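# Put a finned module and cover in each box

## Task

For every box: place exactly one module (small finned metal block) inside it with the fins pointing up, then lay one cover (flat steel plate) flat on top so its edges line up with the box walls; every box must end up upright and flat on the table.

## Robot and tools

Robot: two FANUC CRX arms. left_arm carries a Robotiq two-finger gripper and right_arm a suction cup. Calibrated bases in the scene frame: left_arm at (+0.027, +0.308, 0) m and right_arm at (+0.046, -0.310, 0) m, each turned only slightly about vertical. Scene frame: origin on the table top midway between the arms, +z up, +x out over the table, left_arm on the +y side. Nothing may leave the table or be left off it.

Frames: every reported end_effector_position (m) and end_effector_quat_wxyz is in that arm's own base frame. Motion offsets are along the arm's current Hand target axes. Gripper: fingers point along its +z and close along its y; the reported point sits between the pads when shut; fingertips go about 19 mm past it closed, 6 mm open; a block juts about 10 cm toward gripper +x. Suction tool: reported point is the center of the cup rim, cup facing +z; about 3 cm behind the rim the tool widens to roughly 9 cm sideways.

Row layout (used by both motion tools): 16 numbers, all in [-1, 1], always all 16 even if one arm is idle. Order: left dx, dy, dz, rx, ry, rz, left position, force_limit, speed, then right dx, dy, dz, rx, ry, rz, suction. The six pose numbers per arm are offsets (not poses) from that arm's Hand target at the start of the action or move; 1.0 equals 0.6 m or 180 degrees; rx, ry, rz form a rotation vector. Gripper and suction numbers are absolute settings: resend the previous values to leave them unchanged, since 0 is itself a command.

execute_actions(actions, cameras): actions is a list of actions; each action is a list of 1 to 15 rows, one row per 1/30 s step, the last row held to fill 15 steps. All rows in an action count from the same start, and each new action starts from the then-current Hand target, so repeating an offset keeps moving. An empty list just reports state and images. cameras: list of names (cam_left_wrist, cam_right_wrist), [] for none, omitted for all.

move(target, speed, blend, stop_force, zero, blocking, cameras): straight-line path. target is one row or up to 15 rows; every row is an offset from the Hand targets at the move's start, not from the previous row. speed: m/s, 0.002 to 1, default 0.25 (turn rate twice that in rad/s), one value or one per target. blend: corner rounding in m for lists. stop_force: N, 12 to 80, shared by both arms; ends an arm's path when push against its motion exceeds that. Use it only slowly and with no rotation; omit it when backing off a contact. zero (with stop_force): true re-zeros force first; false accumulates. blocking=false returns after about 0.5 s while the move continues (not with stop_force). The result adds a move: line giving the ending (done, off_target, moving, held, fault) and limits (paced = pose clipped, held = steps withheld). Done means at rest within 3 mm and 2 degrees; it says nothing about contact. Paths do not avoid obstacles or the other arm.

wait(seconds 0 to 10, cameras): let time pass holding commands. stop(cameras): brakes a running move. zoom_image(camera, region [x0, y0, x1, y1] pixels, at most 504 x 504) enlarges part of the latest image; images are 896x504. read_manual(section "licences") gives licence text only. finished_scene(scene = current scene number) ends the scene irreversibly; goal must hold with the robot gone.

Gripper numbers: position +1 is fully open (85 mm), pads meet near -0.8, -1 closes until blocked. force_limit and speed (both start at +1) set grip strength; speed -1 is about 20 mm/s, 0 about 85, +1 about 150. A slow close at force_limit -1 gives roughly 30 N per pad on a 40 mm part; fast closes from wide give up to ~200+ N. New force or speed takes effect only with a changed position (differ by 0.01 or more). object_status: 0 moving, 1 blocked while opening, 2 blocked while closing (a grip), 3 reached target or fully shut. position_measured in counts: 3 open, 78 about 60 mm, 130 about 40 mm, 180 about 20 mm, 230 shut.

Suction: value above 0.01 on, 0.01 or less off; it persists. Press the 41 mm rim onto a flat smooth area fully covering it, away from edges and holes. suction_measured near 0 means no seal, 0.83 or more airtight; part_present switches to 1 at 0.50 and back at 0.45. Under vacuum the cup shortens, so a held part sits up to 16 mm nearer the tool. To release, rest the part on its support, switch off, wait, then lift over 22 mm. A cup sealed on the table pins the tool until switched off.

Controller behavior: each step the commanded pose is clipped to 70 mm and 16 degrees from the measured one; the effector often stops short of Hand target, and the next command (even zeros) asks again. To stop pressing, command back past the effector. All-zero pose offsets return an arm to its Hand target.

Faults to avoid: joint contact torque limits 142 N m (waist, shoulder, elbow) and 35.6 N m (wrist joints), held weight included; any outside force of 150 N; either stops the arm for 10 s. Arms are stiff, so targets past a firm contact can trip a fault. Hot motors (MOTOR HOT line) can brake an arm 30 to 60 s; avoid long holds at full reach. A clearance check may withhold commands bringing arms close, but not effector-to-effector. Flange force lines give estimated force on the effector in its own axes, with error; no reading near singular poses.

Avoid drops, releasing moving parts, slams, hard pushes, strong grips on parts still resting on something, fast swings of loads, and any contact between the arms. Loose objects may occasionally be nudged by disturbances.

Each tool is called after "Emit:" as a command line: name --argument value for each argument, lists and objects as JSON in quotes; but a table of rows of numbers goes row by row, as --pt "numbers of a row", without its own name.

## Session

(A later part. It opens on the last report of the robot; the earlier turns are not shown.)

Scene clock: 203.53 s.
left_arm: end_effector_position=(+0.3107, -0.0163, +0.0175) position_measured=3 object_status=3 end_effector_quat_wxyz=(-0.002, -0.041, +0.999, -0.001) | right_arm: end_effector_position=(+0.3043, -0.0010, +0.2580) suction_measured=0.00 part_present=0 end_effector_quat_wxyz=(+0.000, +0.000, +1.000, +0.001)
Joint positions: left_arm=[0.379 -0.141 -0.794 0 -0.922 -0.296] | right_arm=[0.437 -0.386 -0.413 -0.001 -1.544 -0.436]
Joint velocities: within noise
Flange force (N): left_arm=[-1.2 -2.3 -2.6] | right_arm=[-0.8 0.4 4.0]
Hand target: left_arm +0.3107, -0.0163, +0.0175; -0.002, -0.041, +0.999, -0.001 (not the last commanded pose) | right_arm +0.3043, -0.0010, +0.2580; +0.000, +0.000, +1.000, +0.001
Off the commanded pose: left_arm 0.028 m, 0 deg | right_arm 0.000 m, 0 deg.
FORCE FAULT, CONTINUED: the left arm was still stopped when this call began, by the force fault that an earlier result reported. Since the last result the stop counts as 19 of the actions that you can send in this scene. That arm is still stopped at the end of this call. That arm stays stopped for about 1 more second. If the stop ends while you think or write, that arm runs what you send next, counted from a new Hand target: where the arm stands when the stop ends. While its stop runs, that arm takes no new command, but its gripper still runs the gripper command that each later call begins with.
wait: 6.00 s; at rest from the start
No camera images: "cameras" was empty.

Emit:
wait --seconds 1.5 --cameras '[]'

Emit:
move --pt "0 0 -0.1 0 0 0 1 1 1 0 0 0 0 0 0 0" --pt "0 0 -0.1 0 0 0 -1 -1 0 0 0 0 0 0 0 0" --speed 0.1 --cameras '["cam_left_wrist"]'

Emit:
move --target '[0,0,0.06,0,0,0,-1,-1,0,0,0,0,0,0,0,0]' --speed 0.005 --stop_force 12 --cameras '["cam_left_wrist"]'

Scene clock: 206.20 s.
left_arm: end_effector_position=(+0.3107, -0.0163, +0.0175) position_measured=3 object_status=3 end_effector_quat_wxyz=(-0.002, -0.041, +0.999, -0.001) | right_arm: end_effector_position=(+0.3043, -0.0010, +0.2580) suction_measured=0.00 part_present=0 end_effector_quat_wxyz=(+0.000, +0.000, +1.000, +0.001)
Joint positions: left_arm=[0.379 -0.141 -0.794 0 -0.922 -0.296] | right_arm=[0.437 -0.386 -0.413 -0.001 -1.544 -0.436]
Joint velocities: within noise
Flange force (N): left_arm=[-0.9 -2.0 -1.6] | right_arm=[-0.4 0.7 3.6]
Hand target: left_arm +0.3107, -0.0163, +0.0175; -0.002, -0.041, +0.999, -0.001 (not the last commanded pose) | right_arm +0.3043, -0.0010, +0.2580; +0.000, +0.000, +1.000, +0.001
Off the commanded pose: left_arm 0.028 m, 0 deg | right_arm 0.000 m, 0 deg.
FORCE FAULT, CONTINUED: the left arm's stop, for the force fault that an earlier result reported, is over. During its stop the left arm's controller moved it back a little. That arm's target is now where it stood when the stop ended, not its last command. That arm accepts commands again.
wait: 1.50 s; at rest from the start
No camera images: "cameras" was empty.

Scene clock: 208.60 s.
left_arm: end_effector_position=(+0.3109, -0.0162, +0.0775) position_measured=232 object_status=3 end_effector_quat_wxyz=(-0.002, -0.041, +0.999, -0.001) | right_arm: end_effector_position=(+0.3043, -0.0010, +0.2580) suction_measured=0.00 part_present=0 end_effector_quat_wxyz=(+0.000, +0.000, +1.000, +0.001)
Joint positions: left_arm=[0.379 -0.247 -0.712 0 -1.11 -0.296] | right_arm=[0.437 -0.386 -0.413 -0.001 -1.544 -0.436]
Joint velocities: within noise
Flange force (N): left_arm=[-0.7 -1.9 -1.7] | right_arm=[-0.5 0.5 4.1]
Hand target: left_arm +0.3109, -0.0162, +0.0775; -0.002, -0.041, +0.999, -0.001 | right_arm +0.3043, -0.0010, +0.2580; +0.000, +0.000, +1.000, +0.001
Off the commanded pose: left_arm 0.000 m, 0 deg | right_arm 0.000 m, 0 deg.
move: done
camera_calibration:
cam_left_wrist: T_world_to_cam=[[-0.107244, 0.994154, -0.0125261, 0.0573725], [0.9483, 0.106067, 0.299127, -0.295587], [0.298707, 0.0202011, -0.954131, 0.108628], [0, 0, 0, 1]] pos_world=[0.254011, -0.0278795, 0.192782]
Images, in order (width x height): cam_left_wrist 896x504.

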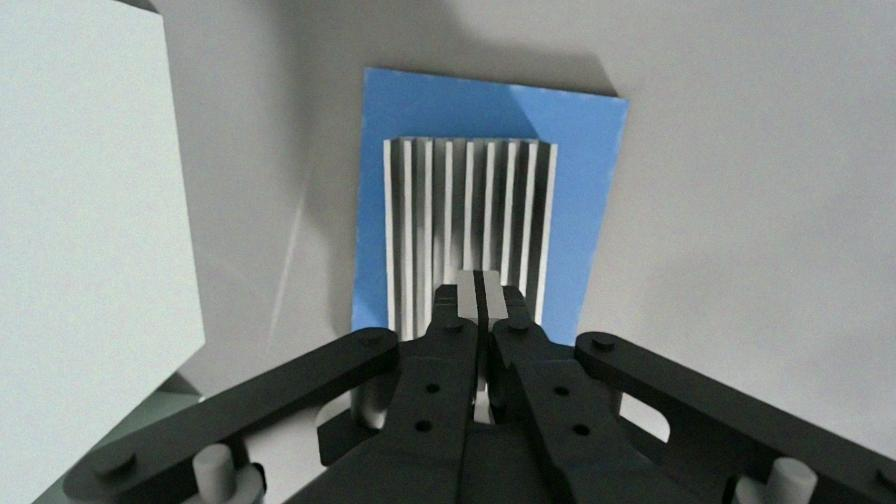

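Scene clock: 212.83 s.
left_arm: end_effector_position=(+0.3109, -0.0162, +0.0595) position_measured=232 object_status=3 end_effector_quat_wxyz=(-0.002, -0.041, +0.999, -0.001) | right_arm: end_effector_position=(+0.3043, -0.0010, +0.2580) suction_measured=0.00 part_present=0 end_effector_quat_wxyz=(+0.000, +0.000, +1.000, +0.001)
Joint positions: left_arm=[0.379 -0.219 -0.738 0 -1.056 -0.296] | right_arm=[0.437 -0.386 -0.413 -0.001 -1.544 -0.436]
Joint velocities: within noise
Flange force (N): left_arm=[8.6 -0.4 -34.7] | right_arm=[-0.4 0.6 4.0]
Hand target: left_arm +0.3109, -0.0162, +0.0595; -0.002, -0.041, +0.999, -0.001 (not the last commanded pose) | right_arm +0.3043, -0.0010, +0.2580; +0.000, +0.000, +1.000, +0.001
Off the commanded pose: left_arm 0.018 m, 0 deg | right_arm 0.000 m, 0 deg.
move: contact (left_arm)
camera_calibration:
cam_left_wrist: T_world_to_cam=[[-0.107244, 0.994154, -0.0125261, 0.0572344], [0.9483, 0.106067, 0.299127, -0.290068], [0.298707, 0.0202011, -0.954131, 0.0913897], [0, 0, 0, 1]] pos_world=[0.253911, -0.0279795, 0.174682]
Images, in order (width x height): cam_left_wrist 896x504.

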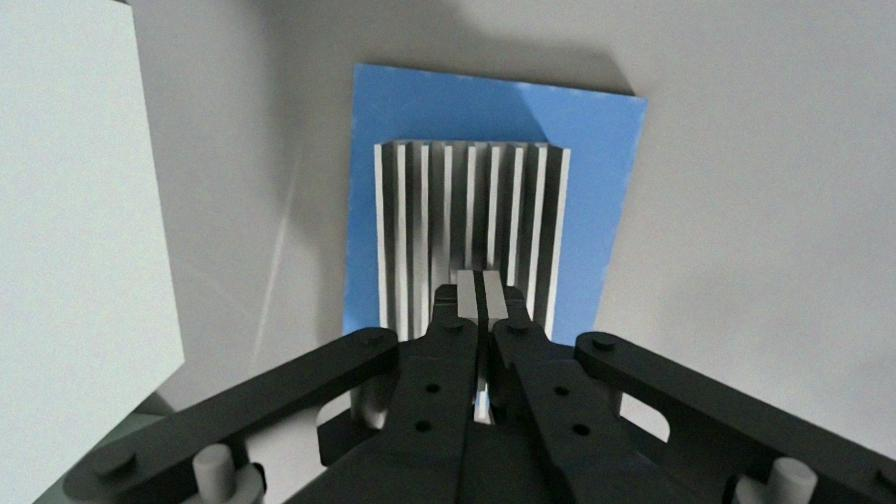

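Emit:
move --pt "0 0 -0.06 0 0 0 1 -0.8 0 0 0 0 0 0 0 0" --pt "0.017 -0.0063 -0.06 0 0.0444 0 1 -0.8 0 0 0 0 0 0 0 0" --pt "0.017 -0.0063 0.0258 0 0.0444 0 1 -0.8 0 0 0 0 0 0 0 0" --speed '[0.08,0.08,0.04]' --cameras '["cam_left_wrist"]'

Scene clock: 218.90 s.
left_arm: end_effector_position=(+0.3010, -0.0208, +0.0441) position_measured=3 object_status=3 end_effector_quat_wxyz=(-0.072, -0.041, +0.997, -0.004) | right_arm: end_effector_position=(+0.3043, -0.0010, +0.2580) suction_measured=0.00 part_present=0 end_effector_quat_wxyz=(+0.000, +0.000, +1.000, +0.001)
Joint positions: left_arm=[0.336 -0.088 -0.669 -0.038 -1.129 -0.235] | right_arm=[0.437 -0.386 -0.413 -0.001 -1.544 -0.436]
Joint velocities: within noise
Flange force (N): left_arm=[0.3 -1.8 -2.3] | right_arm=[-0.4 0.4 4.1]
Hand target: left_arm +0.3010, -0.0208, +0.0440; -0.072, -0.041, +0.997, -0.004 | right_arm +0.3043, -0.0010, +0.2580; +0.000, +0.000, +1.000, +0.001
Off the commanded pose: left_arm 0.000 m, 0 deg | right_arm 0.000 m, 0 deg.
move: done
camera_calibration:
cam_left_wrist: T_world_to_cam=[[-0.108601, 0.994045, -0.00899211, 0.0607991], [0.980514, 0.108604, 0.1637, -0.279332], [0.163702, 0.00896112, -0.986469, 0.121597], [0, 0, 0, 1]] pos_world=[0.260586, -0.0311902, 0.166225]
Images, in order (width x height): cam_left_wrist 896x504.

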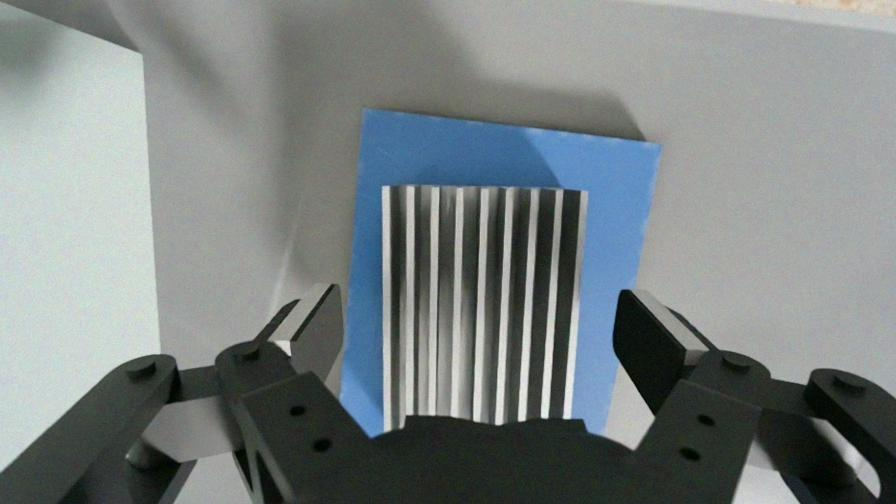

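Emit:
execute_actions --actions '[[[0,0,0,0,0,0,-1,-0.8,-1,0,0,0,0,0,0,0]],[[0,0,0,0,0,0,-1,-0.8,-1,0,0,0,0,0,0,0]],[[0,0,0,0,0,0,-1,-0.8,-1,0,0,0,0,0,0,0]],[[0,0,0,0,0,0,-1,-0.8,-1,0,0,0,0,0,0,0]]]' --cameras '["cam_left_wrist"]'

Scene clock: 222.17 s.
left_arm: end_effector_position=(+0.3010, -0.0208, +0.0440) position_measured=79 object_status=2 end_effector_quat_wxyz=(-0.072, -0.041, +0.997, -0.004) | right_arm: end_effector_position=(+0.3043, -0.0010, +0.2580) suction_measured=0.00 part_present=0 end_effector_quat_wxyz=(+0.000, +0.000, +1.000, +0.001)
Joint positions: left_arm=[0.336 -0.088 -0.669 -0.039 -1.129 -0.235] | right_arm=[0.437 -0.386 -0.413 -0.001 -1.544 -0.436]
Joint velocities: within noise
Flange force (N): left_arm=[1.4 -1.0 -20.4] | right_arm=[-0.4 0.3 4.0]
Flange force at the end of the 1st action (N): left_arm=[-1.4 -2.1 -1.9] | right_arm=[-0.6 0.5 4.0]
Flange force at the end of the 2nd action (N): left_arm=[-1.2 -2.2 -1.9] | right_arm=[-0.6 0.6 4.4]
Flange force at the end of the 3rd action (N): left_arm=[0.8 -0.6 -11.6] | right_arm=[-0.8 0.5 3.7]
Hand target: left_arm +0.3010, -0.0208, +0.0440; -0.072, -0.041, +0.997, -0.004 | right_arm +0.3043, -0.0010, +0.2580; +0.000, +0.000, +1.000, +0.001
Off the commanded pose: left_arm 0.000 m, 0 deg | right_arm 0.000 m, 0 deg.
Step readings (end_effector_position of left_arm | right_arm; steps 1 to 15: 1st action; 16 to 30: 2nd action; 31 to 45: 3rd action; 46 to 60: 4th action):
0: (+0.3010, -0.0208, +0.0440) | (+0.3043, -0.0010, +0.2580)
1: (+0.3010, -0.0208, +0.0440) | (+0.3043, -0.0010, +0.2580)
2: (+0.3010, -0.0208, +0.0440) | (+0.3043, -0.0010, +0.2580)
4: (+0.3010, -0.0208, +0.0440) | (+0.3043, -0.0010, +0.2580)
8: (+0.3010, -0.0208, +0.0440) | (+0.3043, -0.0010, +0.2580)
15: (+0.3010, -0.0208, +0.0440) | (+0.3043, -0.0010, +0.2580)
16: (+0.3010, -0.0208, +0.0440) | (+0.3043, -0.0010, +0.2580)
17: (+0.3010, -0.0208, +0.0440) | (+0.3043, -0.0010, +0.2580)
19: (+0.3010, -0.0208, +0.0440) | (+0.3043, -0.0010, +0.2580)
23: (+0.3010, -0.0208, +0.0440) | (+0.3043, -0.0010, +0.2580)
30: (+0.3010, -0.0208, +0.0440) | (+0.3043, -0.0010, +0.2580)
31: (+0.3010, -0.0208, +0.0440) | (+0.3043, -0.0010, +0.2580)
32: (+0.3010, -0.0208, +0.0440) | (+0.3043, -0.0010, +0.2580)
34: (+0.3010, -0.0208, +0.0440) | (+0.3043, -0.0010, +0.2580)
38: (+0.3010, -0.0208, +0.0440) | (+0.3043, -0.0010, +0.2580)
45: (+0.3010, -0.0208, +0.0440) | (+0.3043, -0.0010, +0.2580)
46: (+0.3010, -0.0208, +0.0440) | (+0.3043, -0.0010, +0.2580)
47: (+0.3010, -0.0208, +0.0440) | (+0.3043, -0.0010, +0.2580)
49: (+0.3010, -0.0208, +0.0440) | (+0.3043, -0.0010, +0.2580)
53: (+0.3010, -0.0208, +0.0440) | (+0.3043, -0.0010, +0.2580)
60: (+0.3010, -0.0208, +0.0440) | (+0.3043, -0.0010, +0.2580)
camera_calibration:
cam_left_wrist: T_world_to_cam=[[-0.108619, 0.994044, -0.00889432, 0.0607864], [0.980512, 0.108605, 0.163711, -0.279316], [0.163702, 0.0090611, -0.986468, 0.121501], [0, 0, 0, 1]] pos_world=[0.260586, -0.0311901, 0.166125]
Images, in order (width x height): cam_left_wrist 896x504.

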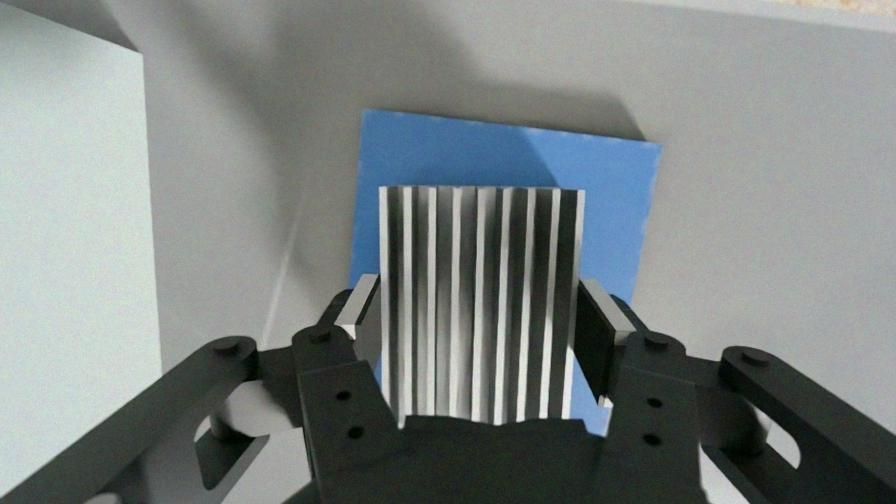

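Emit:
move --pt "0.0023 0 -0.0165 0 0 0 -1 -0.8 -1 0 0 0 0 0 0 0" --pt "0.0463 0 -0.330 0 0 0 -1 -0.8 -1 0 0 0 0 0 0 0" --speed '[0.02,0.15]' --cameras '["cam_left_wrist"]'

Scene clock: 225.97 s.
left_arm: end_effector_position=(+0.3017, -0.0206, +0.2439) position_measured=79 object_status=2 end_effector_quat_wxyz=(-0.072, -0.041, +0.997, -0.004) | right_arm: end_effector_position=(+0.3043, -0.0010, +0.2580) suction_measured=0.00 part_present=0 end_effector_quat_wxyz=(+0.000, +0.000, +1.000, +0.001)
Joint positions: left_arm=[0.337 -0.266 -0.32 -0.035 -1.656 -0.254] | right_arm=[0.437 -0.386 -0.413 -0.001 -1.544 -0.436]
Joint velocities: within noise
Flange force (N): left_arm=[-1.1 -2.0 0.5] | right_arm=[-0.9 0.4 4.0]
Hand target: left_arm +0.3017, -0.0205, +0.2440; -0.072, -0.041, +0.997, -0.004 | right_arm +0.3043, -0.0010, +0.2580; +0.000, +0.000, +1.000, +0.001
Off the commanded pose: left_arm 0.000 m, 0 deg | right_arm 0.000 m, 0 deg.
move: done
camera_calibration:
cam_left_wrist: T_world_to_cam=[[-0.108608, 0.994044, -0.00899342, 0.0623758], [0.980513, 0.108611, 0.1637, -0.312757], [0.163702, 0.00896101, -0.986469, 0.318576], [0, 0, 0, 1]] pos_world=[0.261286, -0.0308902, 0.366025]
Images, in order (width x height): cam_left_wrist 896x504.

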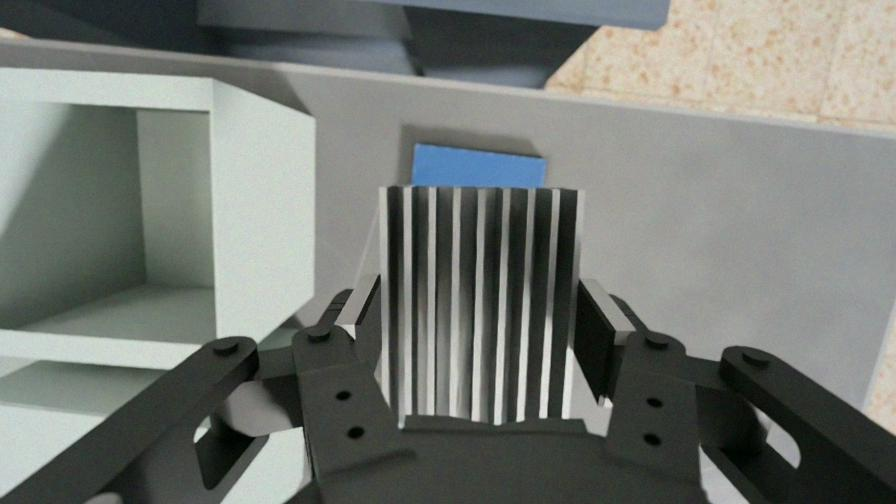

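Emit:
move --target '[0.0427,-0.330,-0.004,-0.0287,0,0.2046,-1,-0.8,-1,0,0,0,0,0,0,0]' --speed 0.15 --cameras '["cam_left_wrist"]'

Emit:
zoom_image --camera "cam_left_wrist" --region '[230, 0, 734, 504]'

Scene clock: 232.97 s.
left_arm: end_effector_position=(+0.2932, -0.2199, +0.2502) position_measured=79 object_status=2 end_effector_quat_wxyz=(-0.068, +0.279, +0.958, +0.018) | right_arm: end_effector_position=(+0.3043, -0.0010, +0.2580) suction_measured=0.00 part_present=0 end_effector_quat_wxyz=(+0.000, +0.000, +1.000, +0.001)
Joint positions: left_arm=[-0.311 -0.096 -0.165 -0.033 -1.64 -0.256] | right_arm=[0.437 -0.386 -0.413 -0.001 -1.544 -0.436]
Joint velocities: within noise
Flange force (N): left_arm=[-0.5 -2.2 0.4] | right_arm=[-0.3 0.7 4.0]
Hand target: left_arm +0.2932, -0.2199, +0.2502; -0.069, +0.279, +0.958, +0.018 | right_arm +0.3043, -0.0010, +0.2580; +0.000, +0.000, +1.000, +0.001
Off the commanded pose: left_arm 0.000 m, 0 deg | right_arm 0.000 m, 0 deg.
move: done
camera_calibration:
cam_left_wrist: T_world_to_cam=[[0.514249, 0.857568, -0.0111658, 0.047585], [0.846794, -0.505638, 0.165138, -0.380121], [0.135971, -0.0943771, -0.986207, 0.313347], [0, 0, 0, 1]] pos_world=[0.254807, -0.203438, 0.372328]
Images, in order (width x height): cam_left_wrist 896x504.

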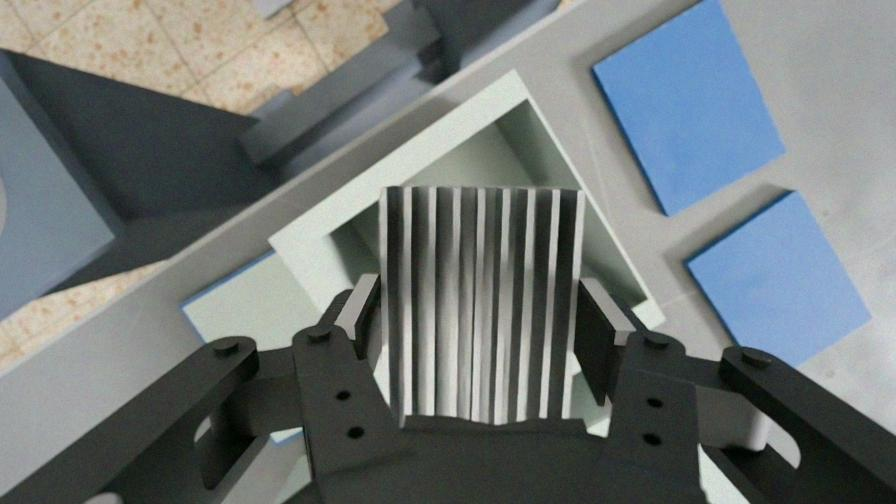

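Scaled by 1.000.

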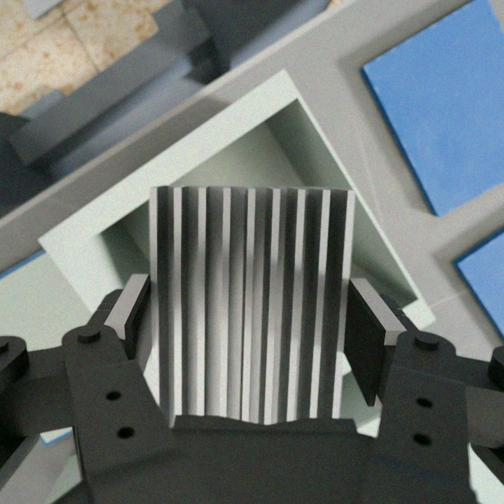

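Emit:
move --pt "-0.0116 0 0.0825 0 0 0 -1 -0.8 -1 0 0 0 0 0 0 0" --pt "-0.0481 0.001 0.3427 0 0 0 -1 -0.8 -1 0 0 0 0 0 0 0" --speed '[0.03,0.02]' --stop_force 12 --cameras '["cam_left_wrist"]'

Scene clock: 249.23 s.
left_arm: end_effector_position=(+0.2927, -0.2197, +0.0426) position_measured=79 object_status=2 end_effector_quat_wxyz=(-0.069, +0.279, +0.958, +0.018) | right_arm: end_effector_position=(+0.3043, -0.0010, +0.2580) suction_measured=0.00 part_present=0 end_effector_quat_wxyz=(+0.000, +0.000, +1.000, +0.001)
Joint positions: left_arm=[-0.311 0.081 -0.505 -0.036 -1.123 -0.238] | right_arm=[0.437 -0.386 -0.413 -0.001 -1.544 -0.436]
Joint velocities: within noise
Flange force (N): left_arm=[-0.5 -2.0 0.0] | right_arm=[-0.1 0.8 4.1]
Hand target: left_arm +0.2927, -0.2197, +0.0426; -0.069, +0.279, +0.958, +0.018 | right_arm +0.3043, -0.0010, +0.2580; +0.000, +0.000, +1.000, +0.001
Off the commanded pose: left_arm 0.000 m, 0 deg | right_arm 0.000 m, 0 deg.
move: done
camera_calibration:
cam_left_wrist: T_world_to_cam=[[0.514256, 0.857564, -0.0112169, 0.0453573], [0.846806, -0.505645, 0.165055, -0.345288], [0.135873, -0.0943787, -0.986221, 0.108625], [0, 0, 0, 1]] pos_world=[0.254307, -0.203238, 0.164628]
Images, in order (width x height): cam_left_wrist 896x504.

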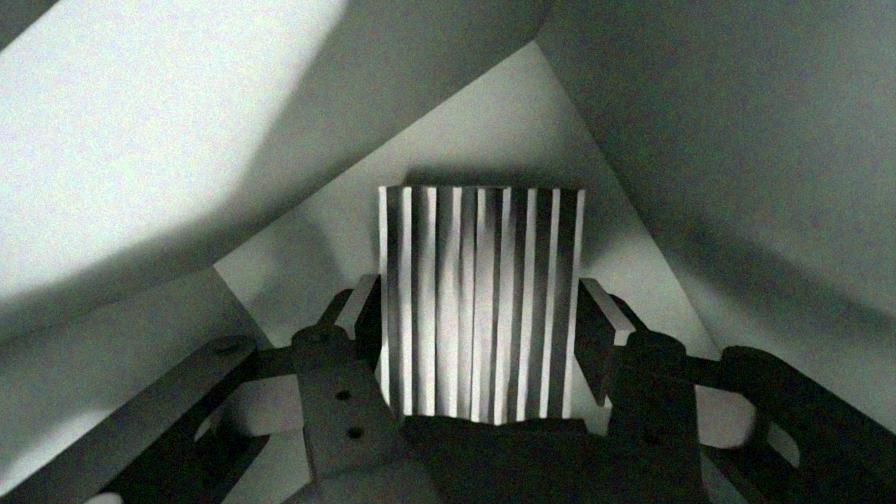

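Emit:
move --target '[-0.0035,0,0.0248,0,0,0,-1,-0.8,-1,0,0,0,0,0,0,0]' --speed 0.004 --stop_force 12 --cameras '["cam_left_wrist"]'

Scene clock: 251.27 s.
left_arm: end_effector_position=(+0.2927, -0.2197, +0.0395) position_measured=79 object_status=2 end_effector_quat_wxyz=(-0.069, +0.279, +0.958, +0.018) | right_arm: end_effector_position=(+0.3043, -0.0010, +0.2580) suction_measured=0.00 part_present=0 end_effector_quat_wxyz=(+0.000, +0.000, +1.000, +0.001)
Joint positions: left_arm=[-0.311 0.086 -0.508 -0.036 -1.115 -0.238] | right_arm=[0.437 -0.386 -0.413 -0.001 -1.544 -0.436]
Joint velocities: within noise
Flange force (N): left_arm=[1.5 -1.0 -18.7] | right_arm=[-0.6 0.5 3.8]
Hand target: left_arm +0.2927, -0.2197, +0.0395; -0.069, +0.279, +0.958, +0.018 (not the last commanded pose) | right_arm +0.3043, -0.0010, +0.2580; +0.000, +0.000, +1.000, +0.001
Off the commanded pose: left_arm 0.012 m, 0 deg | right_arm 0.000 m, 0 deg.
move: contact (left_arm)
camera_calibration:
cam_left_wrist: T_world_to_cam=[[0.514253, 0.857565, -0.0112173, 0.0453245], [0.846807, -0.505643, 0.165055, -0.344793], [0.135873, -0.0943787, -0.986221, 0.105666], [0, 0, 0, 1]] pos_world=[0.254307, -0.203238, 0.161628]
Images, in order (width x height): cam_left_wrist 896x504.

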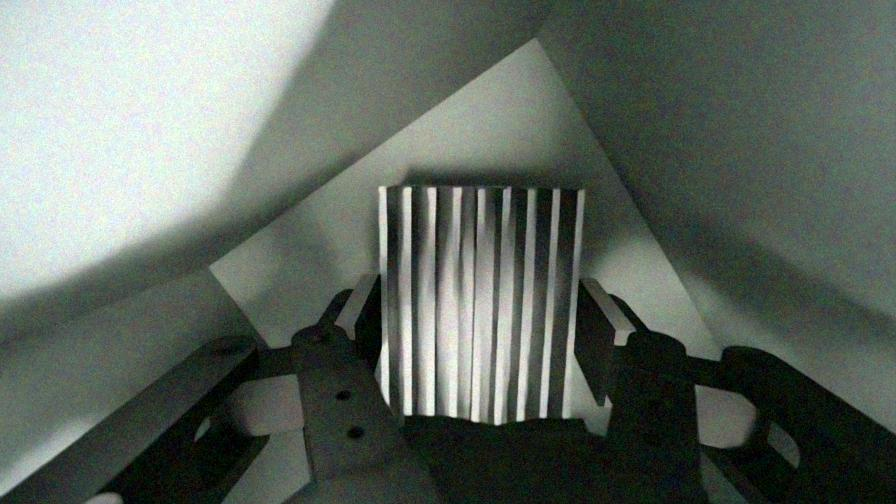

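Emit:
execute_actions --actions '[[[0,0,0,0,0,0,0.6,-0.8,-1,0,0,0,0,0,0,0]],[[0,0,0,0,0,0,0.6,-0.8,-1,0,0,0,0,0,0,0]]]' --cameras '["cam_left_wrist"]'

Scene clock: 253.83 s.
left_arm: end_effector_position=(+0.2927, -0.2197, +0.0395) position_measured=53 object_status=3 end_effector_quat_wxyz=(-0.069, +0.279, +0.958, +0.018) | right_arm: end_effector_position=(+0.3043, -0.0010, +0.2580) suction_measured=0.00 part_present=0 end_effector_quat_wxyz=(+0.000, +0.000, +1.000, +0.001)
Joint positions: left_arm=[-0.311 0.086 -0.508 -0.036 -1.115 -0.237] | right_arm=[0.437 -0.386 -0.413 -0.001 -1.544 -0.436]
Joint velocities: within noise
Flange force (N): left_arm=[1.2 -0.6 -20.5] | right_arm=[-0.3 0.7 4.1]
Flange force at the end of the 1st action (N): left_arm=[1.4 -1.4 -20.2] | right_arm=[-0.5 0.6 4.1]
Hand target: left_arm +0.2927, -0.2197, +0.0395; -0.069, +0.279, +0.958, +0.018 | right_arm +0.3043, -0.0010, +0.2580; +0.000, +0.000, +1.000, +0.001
Off the commanded pose: left_arm 0.000 m, 0 deg | right_arm 0.000 m, 0 deg.
Step readings (end_effector_position of left_arm | right_arm; steps 1 to 15: 1st action; 16 to 30: 2nd action):
0: (+0.2927, -0.2197, +0.0395) | (+0.3043, -0.0010, +0.2580)
1: (+0.2927, -0.2197, +0.0395) | (+0.3043, -0.0010, +0.2580)
2: (+0.2927, -0.2197, +0.0395) | (+0.3043, -0.0010, +0.2580)
4: (+0.2927, -0.2197, +0.0395) | (+0.3043, -0.0010, +0.2580)
8: (+0.2927, -0.2197, +0.0395) | (+0.3043, -0.0010, +0.2580)
15: (+0.2927, -0.2197, +0.0395) | (+0.3043, -0.0010, +0.2580)
16: (+0.2927, -0.2197, +0.0395) | (+0.3043, -0.0010, +0.2580)
17: (+0.2927, -0.2197, +0.0395) | (+0.3043, -0.0010, +0.2580)
19: (+0.2927, -0.2197, +0.0395) | (+0.3043, -0.0010, +0.2580)
23: (+0.2927, -0.2197, +0.0395) | (+0.3043, -0.0010, +0.2580)
30: (+0.2927, -0.2197, +0.0395) | (+0.3043, -0.0010, +0.2580)
camera_calibration:
cam_left_wrist: T_world_to_cam=[[0.514253, 0.857565, -0.0112173, 0.0453245], [0.846807, -0.505643, 0.165055, -0.344793], [0.135873, -0.0943787, -0.986221, 0.105666], [0, 0, 0, 1]] pos_world=[0.254307, -0.203238, 0.161628]
Images, in order (width x height): cam_left_wrist 896x504.

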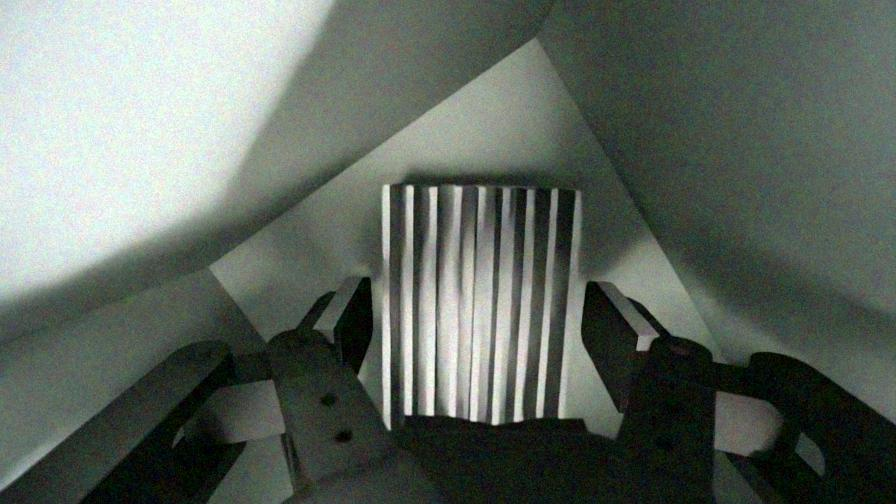

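Emit:
move --pt "0.0487 0 -0.3465 0 0 0 0.6 -0.8 -1 0 0 0 0 0 0 0" --pt "0.2707 0.351 -0.3165 0 0 0 0.6 -0.8 -1 0 0 0 0 0 0 0" --speed '[0.06,0.2]' --cameras '["cam_left_wrist", "cam_right_wrist"]'

Scene clock: 260.33 s.
left_arm: end_effector_position=(+0.2930, +0.0304, +0.2498) position_measured=53 object_status=3 end_effector_quat_wxyz=(-0.069, +0.279, +0.958, +0.018) | right_arm: end_effector_position=(+0.3043, -0.0010, +0.2580) suction_measured=0.00 part_present=0 end_effector_quat_wxyz=(+0.000, +0.000, +1.000, +0.001)
Joint positions: left_arm=[0.424 -0.31 -0.313 -0.117 -1.648 -0.994] | right_arm=[0.437 -0.386 -0.413 -0.001 -1.544 -0.436]
Joint velocities: within noise
Flange force (N): left_arm=[-2.2 -1.6 -1.4] | right_arm=[-0.7 0.4 3.7]
Hand target: left_arm +0.2930, +0.0304, +0.2498; -0.069, +0.279, +0.958, +0.018 | right_arm +0.3043, -0.0010, +0.2580; +0.000, +0.000, +1.000, +0.001
Off the commanded pose: left_arm 0.000 m, 0 deg | right_arm 0.000 m, 0 deg.
move: done
camera_calibration:
cam_left_wrist: T_world_to_cam=[[0.514241, 0.857573, -0.011133, -0.166977], [0.846814, -0.505648, 0.165005, -0.253279], [0.135874, -0.0942798, -0.98623, 0.33663], [0, 0, 0, 1]] pos_world=[0.254607, 0.0468621, 0.371928]
cam_right_wrist: T_world_to_cam=[[0.00121723, -0.999757, 0.022023, 0.00132583], [-0.893902, 0.00878424, 0.448177, 0.182841], [-0.448261, -0.0202319, -0.893674, 0.439623], [0, 0, 0, 1]] pos_world=[0.360506, 0.00861381, 0.310905]

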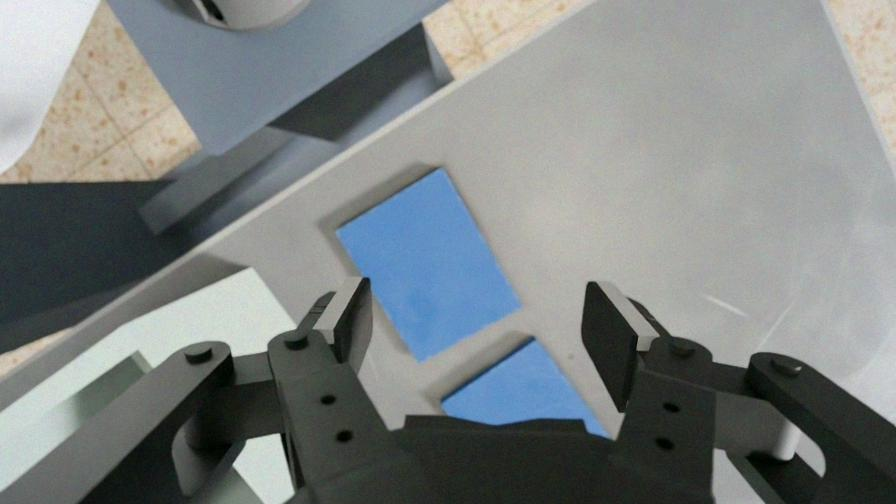

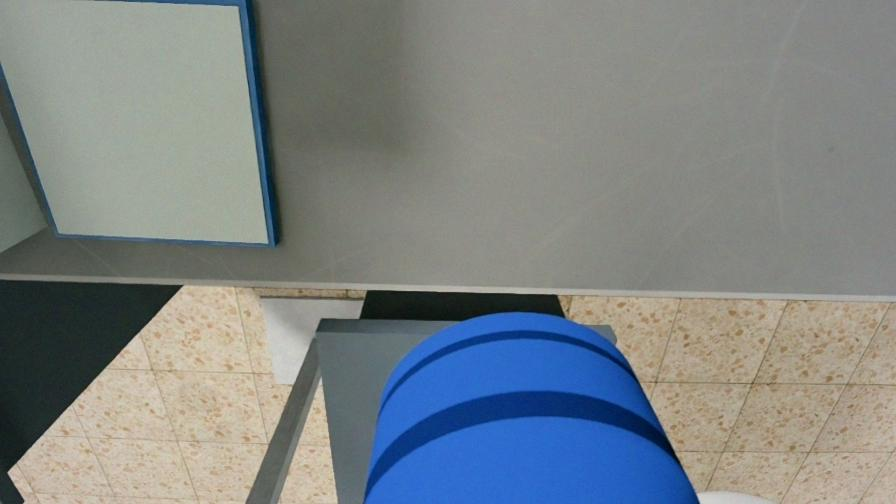

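Emit:
move --target '[0.38,0.296,-0.0315,0,0,0,0.6,-0.8,-1,0.024,0.303,0.052,0.0399,-0.1852,-0.0019,0]' --speed 0.2 --cameras '["cam_right_wrist"]'

Emit:
zoom_image --camera "cam_right_wrist" --region '[220, 170, 380, 270]'

Emit:
zoom_image --camera "cam_right_wrist" --region '[400, 170, 560, 270]'

Emit:
zoom_image --camera "cam_right_wrist" --region '[210, 390, 370, 490]'

Scene clock: 270.00 s.
left_arm: end_effector_position=(+0.2002, +0.3001, +0.3002) position_measured=53 object_status=3 end_effector_quat_wxyz=(-0.069, +0.279, +0.958, +0.018) | right_arm: end_effector_position=(+0.2898, +0.1808, +0.2271) suction_measured=0.00 part_present=0 end_effector_quat_wxyz=(+0.286, -0.003, +0.956, -0.061)
Joint positions: left_arm=[1.222 -0.216 -0.118 -0.14 -1.64 -1.8] | right_arm=[1.474 -0.523 -0.851 0.605 -1.361 -1.634]
Joint velocities: within noise
Flange force (N): left_arm=[-1.4 1.0 -1.5] | right_arm=[1.4 1.9 4.5]
Hand target: left_arm +0.2002, +0.3001, +0.3002; -0.069, +0.279, +0.958, +0.018 | right_arm +0.2898, +0.1808, +0.2271; +0.286, -0.003, +0.956, -0.061
Off the commanded pose: left_arm 0.000 m, 0 deg | right_arm 0.000 m, 0 deg.
move: done
camera_calibration:
cam_right_wrist: T_world_to_cam=[[-0.0412744, -0.98953, 0.138301, 0.167932], [-0.992524, 0.0246933, -0.11953, 0.336841], [0.114863, -0.142201, -0.983151, 0.288349], [0, 0, 0, 1]] pos_world=[0.308133, 0.198859, 0.300528]
Images, in order (width x height): cam_right_wrist 896x504.

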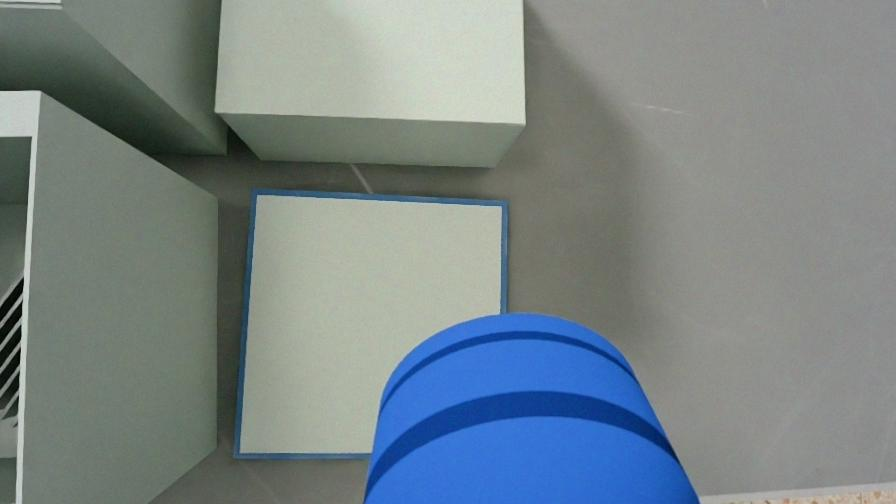

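Scaled by 3.150 from the camera's 896x504 image, which has a finer 1280x720 frame.

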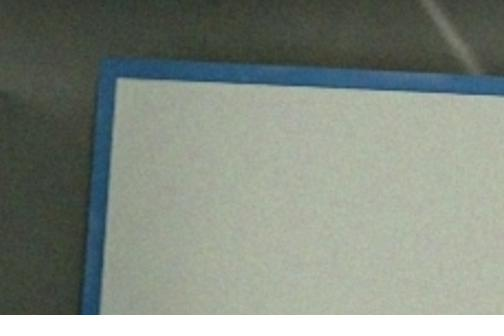

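Scaled by 3.150 from the camera's 896x504 image, which has a finer 1280x720 frame.

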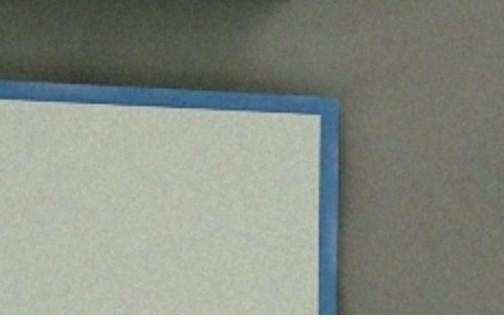

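Scaled by 3.150 from the camera's 896x504 image, which has a finer 1280x720 frame.

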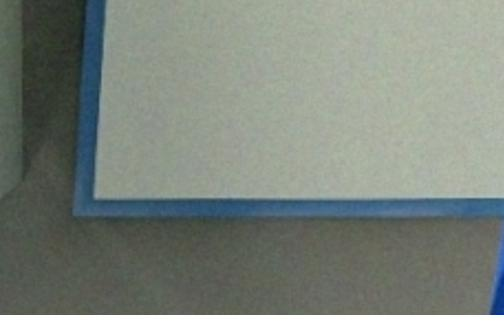

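Emit:
move --target '[0,0,0,0,0,0,0.6,-0.8,-1,-0.1405,0.263,-0.215,0,0,0,0]' --speed 0.2 --cameras '["cam_right_wrist"]'

Emit:
zoom_image --camera "cam_right_wrist" --region '[220, 170, 380, 270]'

Emit:
zoom_image --camera "cam_right_wrist" --region '[400, 170, 560, 270]'

Emit:
zoom_image --camera "cam_right_wrist" --region '[210, 390, 370, 490]'

Scene clock: 272.80 s.
left_arm: end_effector_position=(+0.2002, +0.3001, +0.3002) position_measured=53 object_status=3 end_effector_quat_wxyz=(-0.069, +0.279, +0.958, +0.018) | right_arm: end_effector_position=(+0.2920, +0.2968, +0.3161) suction_measured=0.00 part_present=0 end_effector_quat_wxyz=(+0.288, -0.003, +0.956, -0.059)
Joint positions: left_arm=[1.222 -0.216 -0.118 -0.14 -1.64 -1.8] | right_arm=[1.506 -0.242 -0.462 0.595 -1.463 -1.599]
Joint velocities: within noise
Flange force (N): left_arm=[-1.6 0.2 -1.3] | right_arm=[2.5 0.2 3.8]
Hand target: left_arm +0.2002, +0.3001, +0.3002; -0.069, +0.279, +0.958, +0.018 | right_arm +0.2919, +0.2968, +0.3161; +0.288, -0.003, +0.956, -0.059 (not the last commanded pose)
Off the commanded pose: left_arm 0.000 m, 0 deg | right_arm 0.074 m, 0 deg.
move: held (right_arm; a check stopped the path); limits=held
pose unreachable (right arm): on one or more control steps of this call, first in action 0 (counted from 0), this arm could not follow its commanded pose, so it was not sent that pose on those steps. It may still have moved: this result reports where it is.
cause: moving toward the commanded pose would bring a part of the arm too close to another arm (a part of this arm just beyond joint 5 (wrist pitch) and a part of the left arm just beyond its joint 2 (shoulder)).
camera_calibration:
cam_right_wrist: T_world_to_cam=[[-0.0396567, -0.990081, 0.134785, 0.271318], [-0.992162, 0.0230197, -0.122822, 0.348216], [0.118501, -0.138599, -0.983233, 0.389965], [0, 0, 0, 1]] pos_world=[0.310035, 0.31466, 0.389626]
Images, in order (width x height): cam_right_wrist 896x504.

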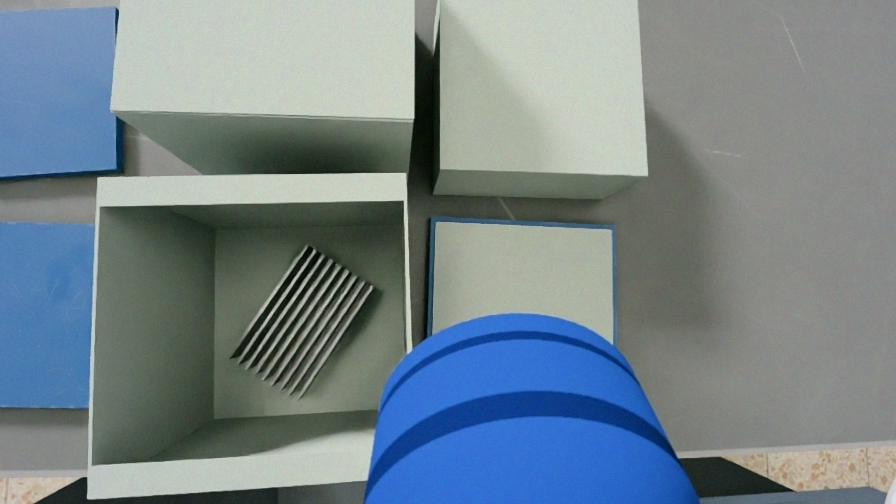

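Scaled by 3.150 from the camera's 896x504 image, which has a finer 1280x720 frame.

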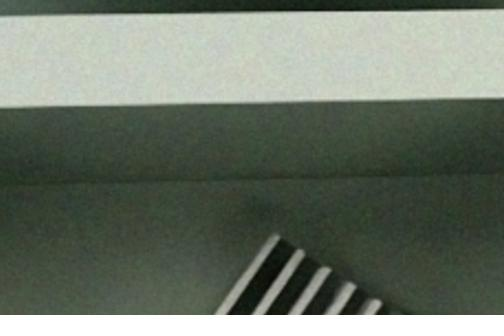

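Scaled by 3.150 from the camera's 896x504 image, which has a finer 1280x720 frame.

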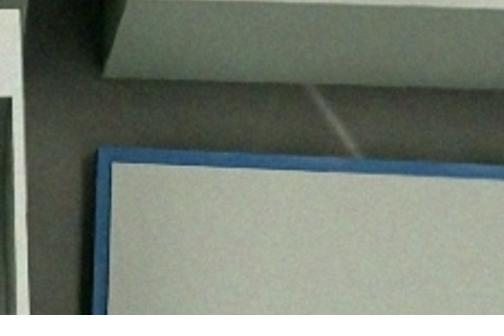

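Scaled by 3.150 from the camera's 896x504 image, which has a finer 1280x720 frame.

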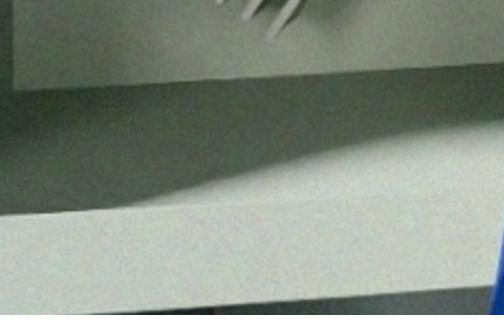

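Emit:
zoom_image --camera "cam_right_wrist" --region '[60, 150, 220, 250]'

Emit:
zoom_image --camera "cam_right_wrist" --region '[340, 150, 500, 250]'

Emit:
zoom_image --camera "cam_right_wrist" --region '[60, 404, 220, 504]'

Emit:
zoom_image --camera "cam_right_wrist" --region '[540, 190, 700, 290]'

Scaled by 3.150 from the camera's 896x504 image, which has a finer 1280x720 frame.

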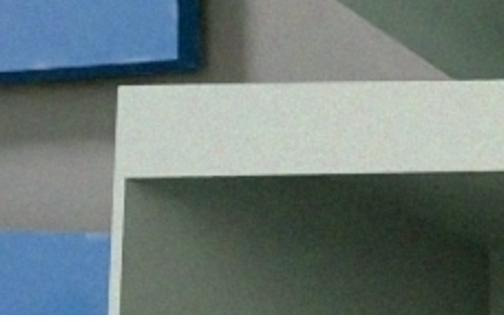

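Scaled by 3.150 from the camera's 896x504 image, which has a finer 1280x720 frame.

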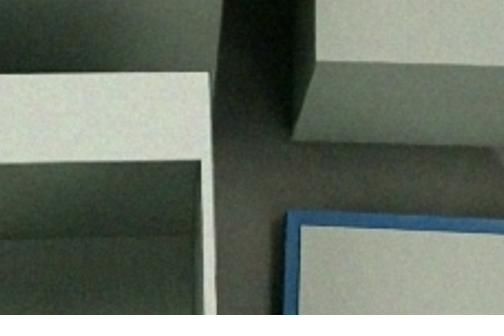

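Scaled by 3.150 from the camera's 896x504 image, which has a finer 1280x720 frame.

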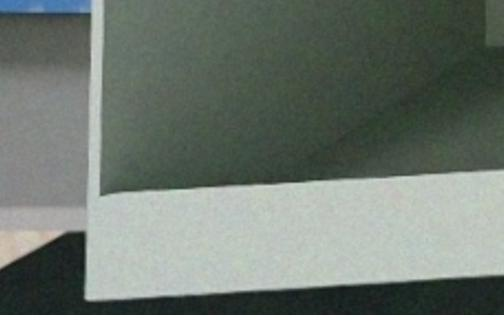

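Scaled by 3.150 from the camera's 896x504 image, which has a finer 1280x720 frame.

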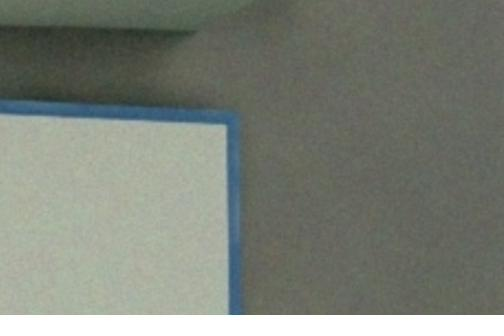

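Emit:
move --pt "0 0 0 0 0 0 0.6 -0.8 -1 0.0483 -0.1445 0.109 -0.0379 0.1855 0.0019 0" --pt "0 0 0 0 0 0 0.6 -0.8 -1 0.1915 -0.1147 0.3243 -0.0379 0.1855 0.0019 0" --speed 0.15 --cameras '["cam_right_wrist"]'

Scene clock: 284.30 s.
left_arm: end_effector_position=(+0.2002, +0.3001, +0.3002) position_measured=53 object_status=3 end_effector_quat_wxyz=(-0.069, +0.279, +0.958, +0.018) | right_arm: end_effector_position=(+0.3014, +0.2022, +0.0999) suction_measured=0.00 part_present=0 end_effector_quat_wxyz=(+0.001, +0.000, +1.000, -0.001)
Joint positions: left_arm=[1.222 -0.216 -0.118 -0.14 -1.64 -1.8] | right_arm=[0.959 -0.106 -0.584 0.002 -1.092 -0.96]
Joint velocities: within noise
Flange force (N): left_arm=[-1.9 0.8 -1.4] | right_arm=[-1.6 1.5 4.8]
Hand target: left_arm +0.2002, +0.3001, +0.3002; -0.069, +0.279, +0.958, +0.018 | right_arm +0.3014, +0.2022, +0.0999; +0.001, +0.000, +1.000, -0.001
Off the commanded pose: left_arm 0.000 m, 0 deg | right_arm 0.000 m, 0 deg.
move: done
camera_calibration:
cam_right_wrist: T_world_to_cam=[[0.00140968, -0.999699, 0.0244824, 0.207702], [-0.895003, 0.00965929, 0.445955, 0.249734], [-0.446058, -0.0225405, -0.89472, 0.301052], [0, 0, 0, 1]] pos_world=[0.357506, 0.212013, 0.152902]
Images, in order (width x height): cam_right_wrist 896x504.

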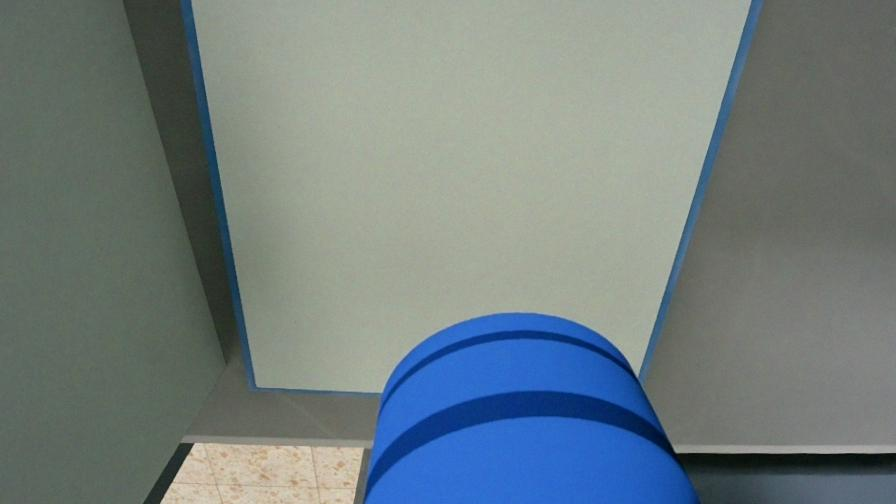

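Emit:
move --target '[0,0,0,0,0,0,0.6,-0.8,-1,0,0,0.195,0,0,0,1]' --stop_force 12 --speed 0.02 --cameras '[]'

Emit:
move --pt "0 0 0 0 0 0 0.6 -0.8 -1 0 0 -0.02 0 0 0 1" --pt "0 0 0 0 0 0 0.6 -0.8 -1 0 0 -0.32 0 0 0 1" --speed '[0.03,0.1]' --cameras '["cam_right_wrist"]'

Scene clock: 292.13 s.
left_arm: end_effector_position=(+0.2002, +0.3001, +0.3002) position_measured=53 object_status=3 end_effector_quat_wxyz=(-0.069, +0.279, +0.958, +0.018) | right_arm: end_effector_position=(+0.3017, +0.2021, -0.0060) suction_measured=0.95 part_present=1 end_effector_quat_wxyz=(+0.001, +0.000, +1.000, -0.001)
Joint positions: left_arm=[1.222 -0.216 -0.118 -0.14 -1.64 -1.8] | right_arm=[0.958 0.086 -0.702 0.003 -0.783 -0.96]
Joint velocities: within noise
Flange force (N): left_arm=[-2.0 1.0 -1.3] | right_arm=[16.1 -6.8 -53.7]
Hand target: left_arm +0.2002, +0.3001, +0.3002; -0.069, +0.279, +0.958, +0.018 | right_arm +0.3017, +0.2021, -0.0060; +0.001, +0.000, +1.000, -0.001 (not the last commanded pose)
Off the commanded pose: left_arm 0.000 m, 0 deg | right_arm 0.011 m, 0 deg.
move: contact (right_arm)
No camera images: "cameras" was empty.

Scene clock: 294.80 s.
left_arm: end_effector_position=(+0.2002, +0.3001, +0.3002) position_measured=53 object_status=3 end_effector_quat_wxyz=(-0.069, +0.279, +0.958, +0.018) | right_arm: end_effector_position=(+0.3013, +0.2023, +0.1859) suction_measured=0.95 part_present=1 end_effector_quat_wxyz=(+0.001, -0.001, +1.000, -0.001)
Joint positions: left_arm=[1.222 -0.216 -0.118 -0.14 -1.64 -1.8] | right_arm=[0.96 -0.192 -0.443 0.002 -1.319 -0.959]
Joint velocities: within noise
Flange force (N): left_arm=[-2.2 1.0 -1.4] | right_arm=[-0.3 0.5 7.6]
Hand target: left_arm +0.2002, +0.3001, +0.3002; -0.069, +0.279, +0.958, +0.018 | right_arm +0.3013, +0.2024, +0.1860; +0.001, +0.000, +1.000, -0.001
Off the commanded pose: left_arm 0.000 m, 0 deg | right_arm 0.000 m, 0 deg.
move: done
camera_calibration:
cam_right_wrist: T_world_to_cam=[[0.00185122, -0.999699, 0.0244787, 0.205639], [-0.895107, 0.00925727, 0.445755, 0.21146], [-0.445847, -0.0227363, -0.89482, 0.377947], [0, 0, 0, 1]] pos_world=[0.357406, 0.212213, 0.238902]
Images, in order (width x height): cam_right_wrist 896x504.

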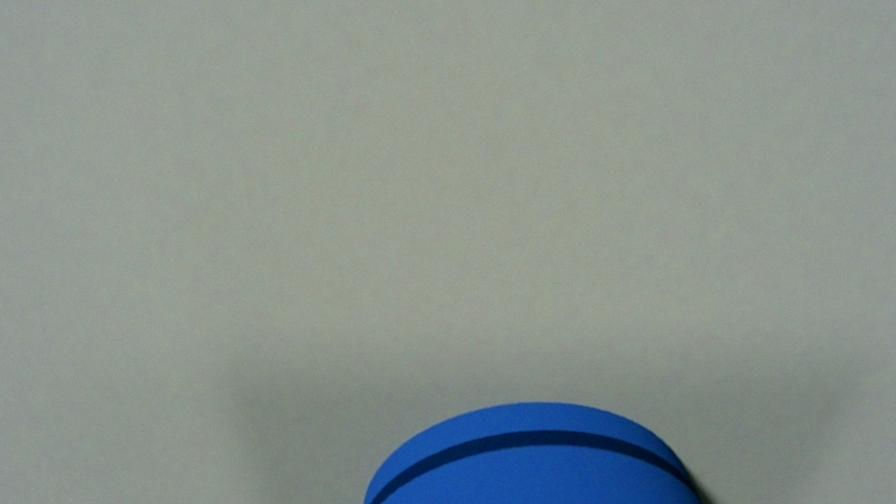

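Emit:
move --target '[0,0,0,0,0,0,0.6,-0.8,-1,-0.0083,0.2913,0,0,0,-0.0219,1]' --speed 0.1 --cameras '[]'

Scene clock: 299.73 s.
left_arm: end_effector_position=(+0.2002, +0.3001, +0.3002) position_measured=53 object_status=3 end_effector_quat_wxyz=(-0.069, +0.279, +0.958, +0.018) | right_arm: end_effector_position=(+0.3044, +0.3245, +0.1858) suction_measured=0.95 part_present=1 end_effector_quat_wxyz=(+0.001, -0.025, +1.000, +0.000)
Joint positions: left_arm=[1.222 -0.216 -0.118 -0.14 -1.64 -1.8] | right_arm=[1.115 0.026 -0.243 0.002 -1.301 -1.067]
Joint velocities: within noise
Flange force (N): left_arm=[-1.7 0.7 -1.6] | right_arm=[1.6 0.6 7.0]
Hand target: left_arm +0.2002, +0.3001, +0.3002; -0.069, +0.279, +0.958, +0.018 | right_arm +0.3044, +0.3244, +0.1858; +0.001, -0.025, +1.000, +0.000 (not the last commanded pose)
Off the commanded pose: left_arm 0.000 m, 0 deg | right_arm 0.053 m, 1 deg.
move: held (right_arm; a check stopped the path); limits=held
pose unreachable (right arm): on one or more control steps of this call, first in action 0 (counted from 0), this arm could not follow its commanded pose, so it was not sent that pose on those steps. It may still have moved: this result reports where it is.
cause: moving toward the commanded pose would bring a part of the arm too close to another arm (a part of this arm just beyond joint 4 (forearm roll) and a part of the left arm just beyond its joint 2 (shoulder), at the place that arm is still heading or pushing toward).
No camera images: "cameras" was empty.

Emit:
move --target '[0.5137,-0.271,0.0735,0.0467,-0.001,-0.330,0.6,-0.8,-1,0,0,0,0,0,0,1]' --speed 0.2 --cameras '[]'

Scene clock: 304.27 s.
left_arm: end_effector_position=(-0.1498, +0.3299, +0.3006) position_measured=53 object_status=3 end_effector_quat_wxyz=(-0.068, -0.237, +0.969, -0.018) | right_arm: end_effector_position=(+0.3044, +0.3244, +0.1858) suction_measured=0.95 part_present=1 end_effector_quat_wxyz=(+0.001, -0.025, +1.000, +0.000)
Joint positions: left_arm=[2.235 -0.209 -0.112 -0.14 -1.644 -1.766] | right_arm=[1.115 0.026 -0.244 0.002 -1.301 -1.067]
Joint velocities: within noise
Flange force (N): left_arm=[-1.2 2.1 -1.3] | right_arm=[0.2 0.6 7.1]
Hand target: left_arm -0.1498, +0.3299, +0.3006; -0.068, -0.237, +0.969, -0.018 | right_arm +0.3044, +0.3244, +0.1858; +0.001, -0.025, +1.000, +0.000
Off the commanded pose: left_arm 0.000 m, 0 deg | right_arm 0.000 m, 0 deg.
move: done
No camera images: "cameras" was empty.


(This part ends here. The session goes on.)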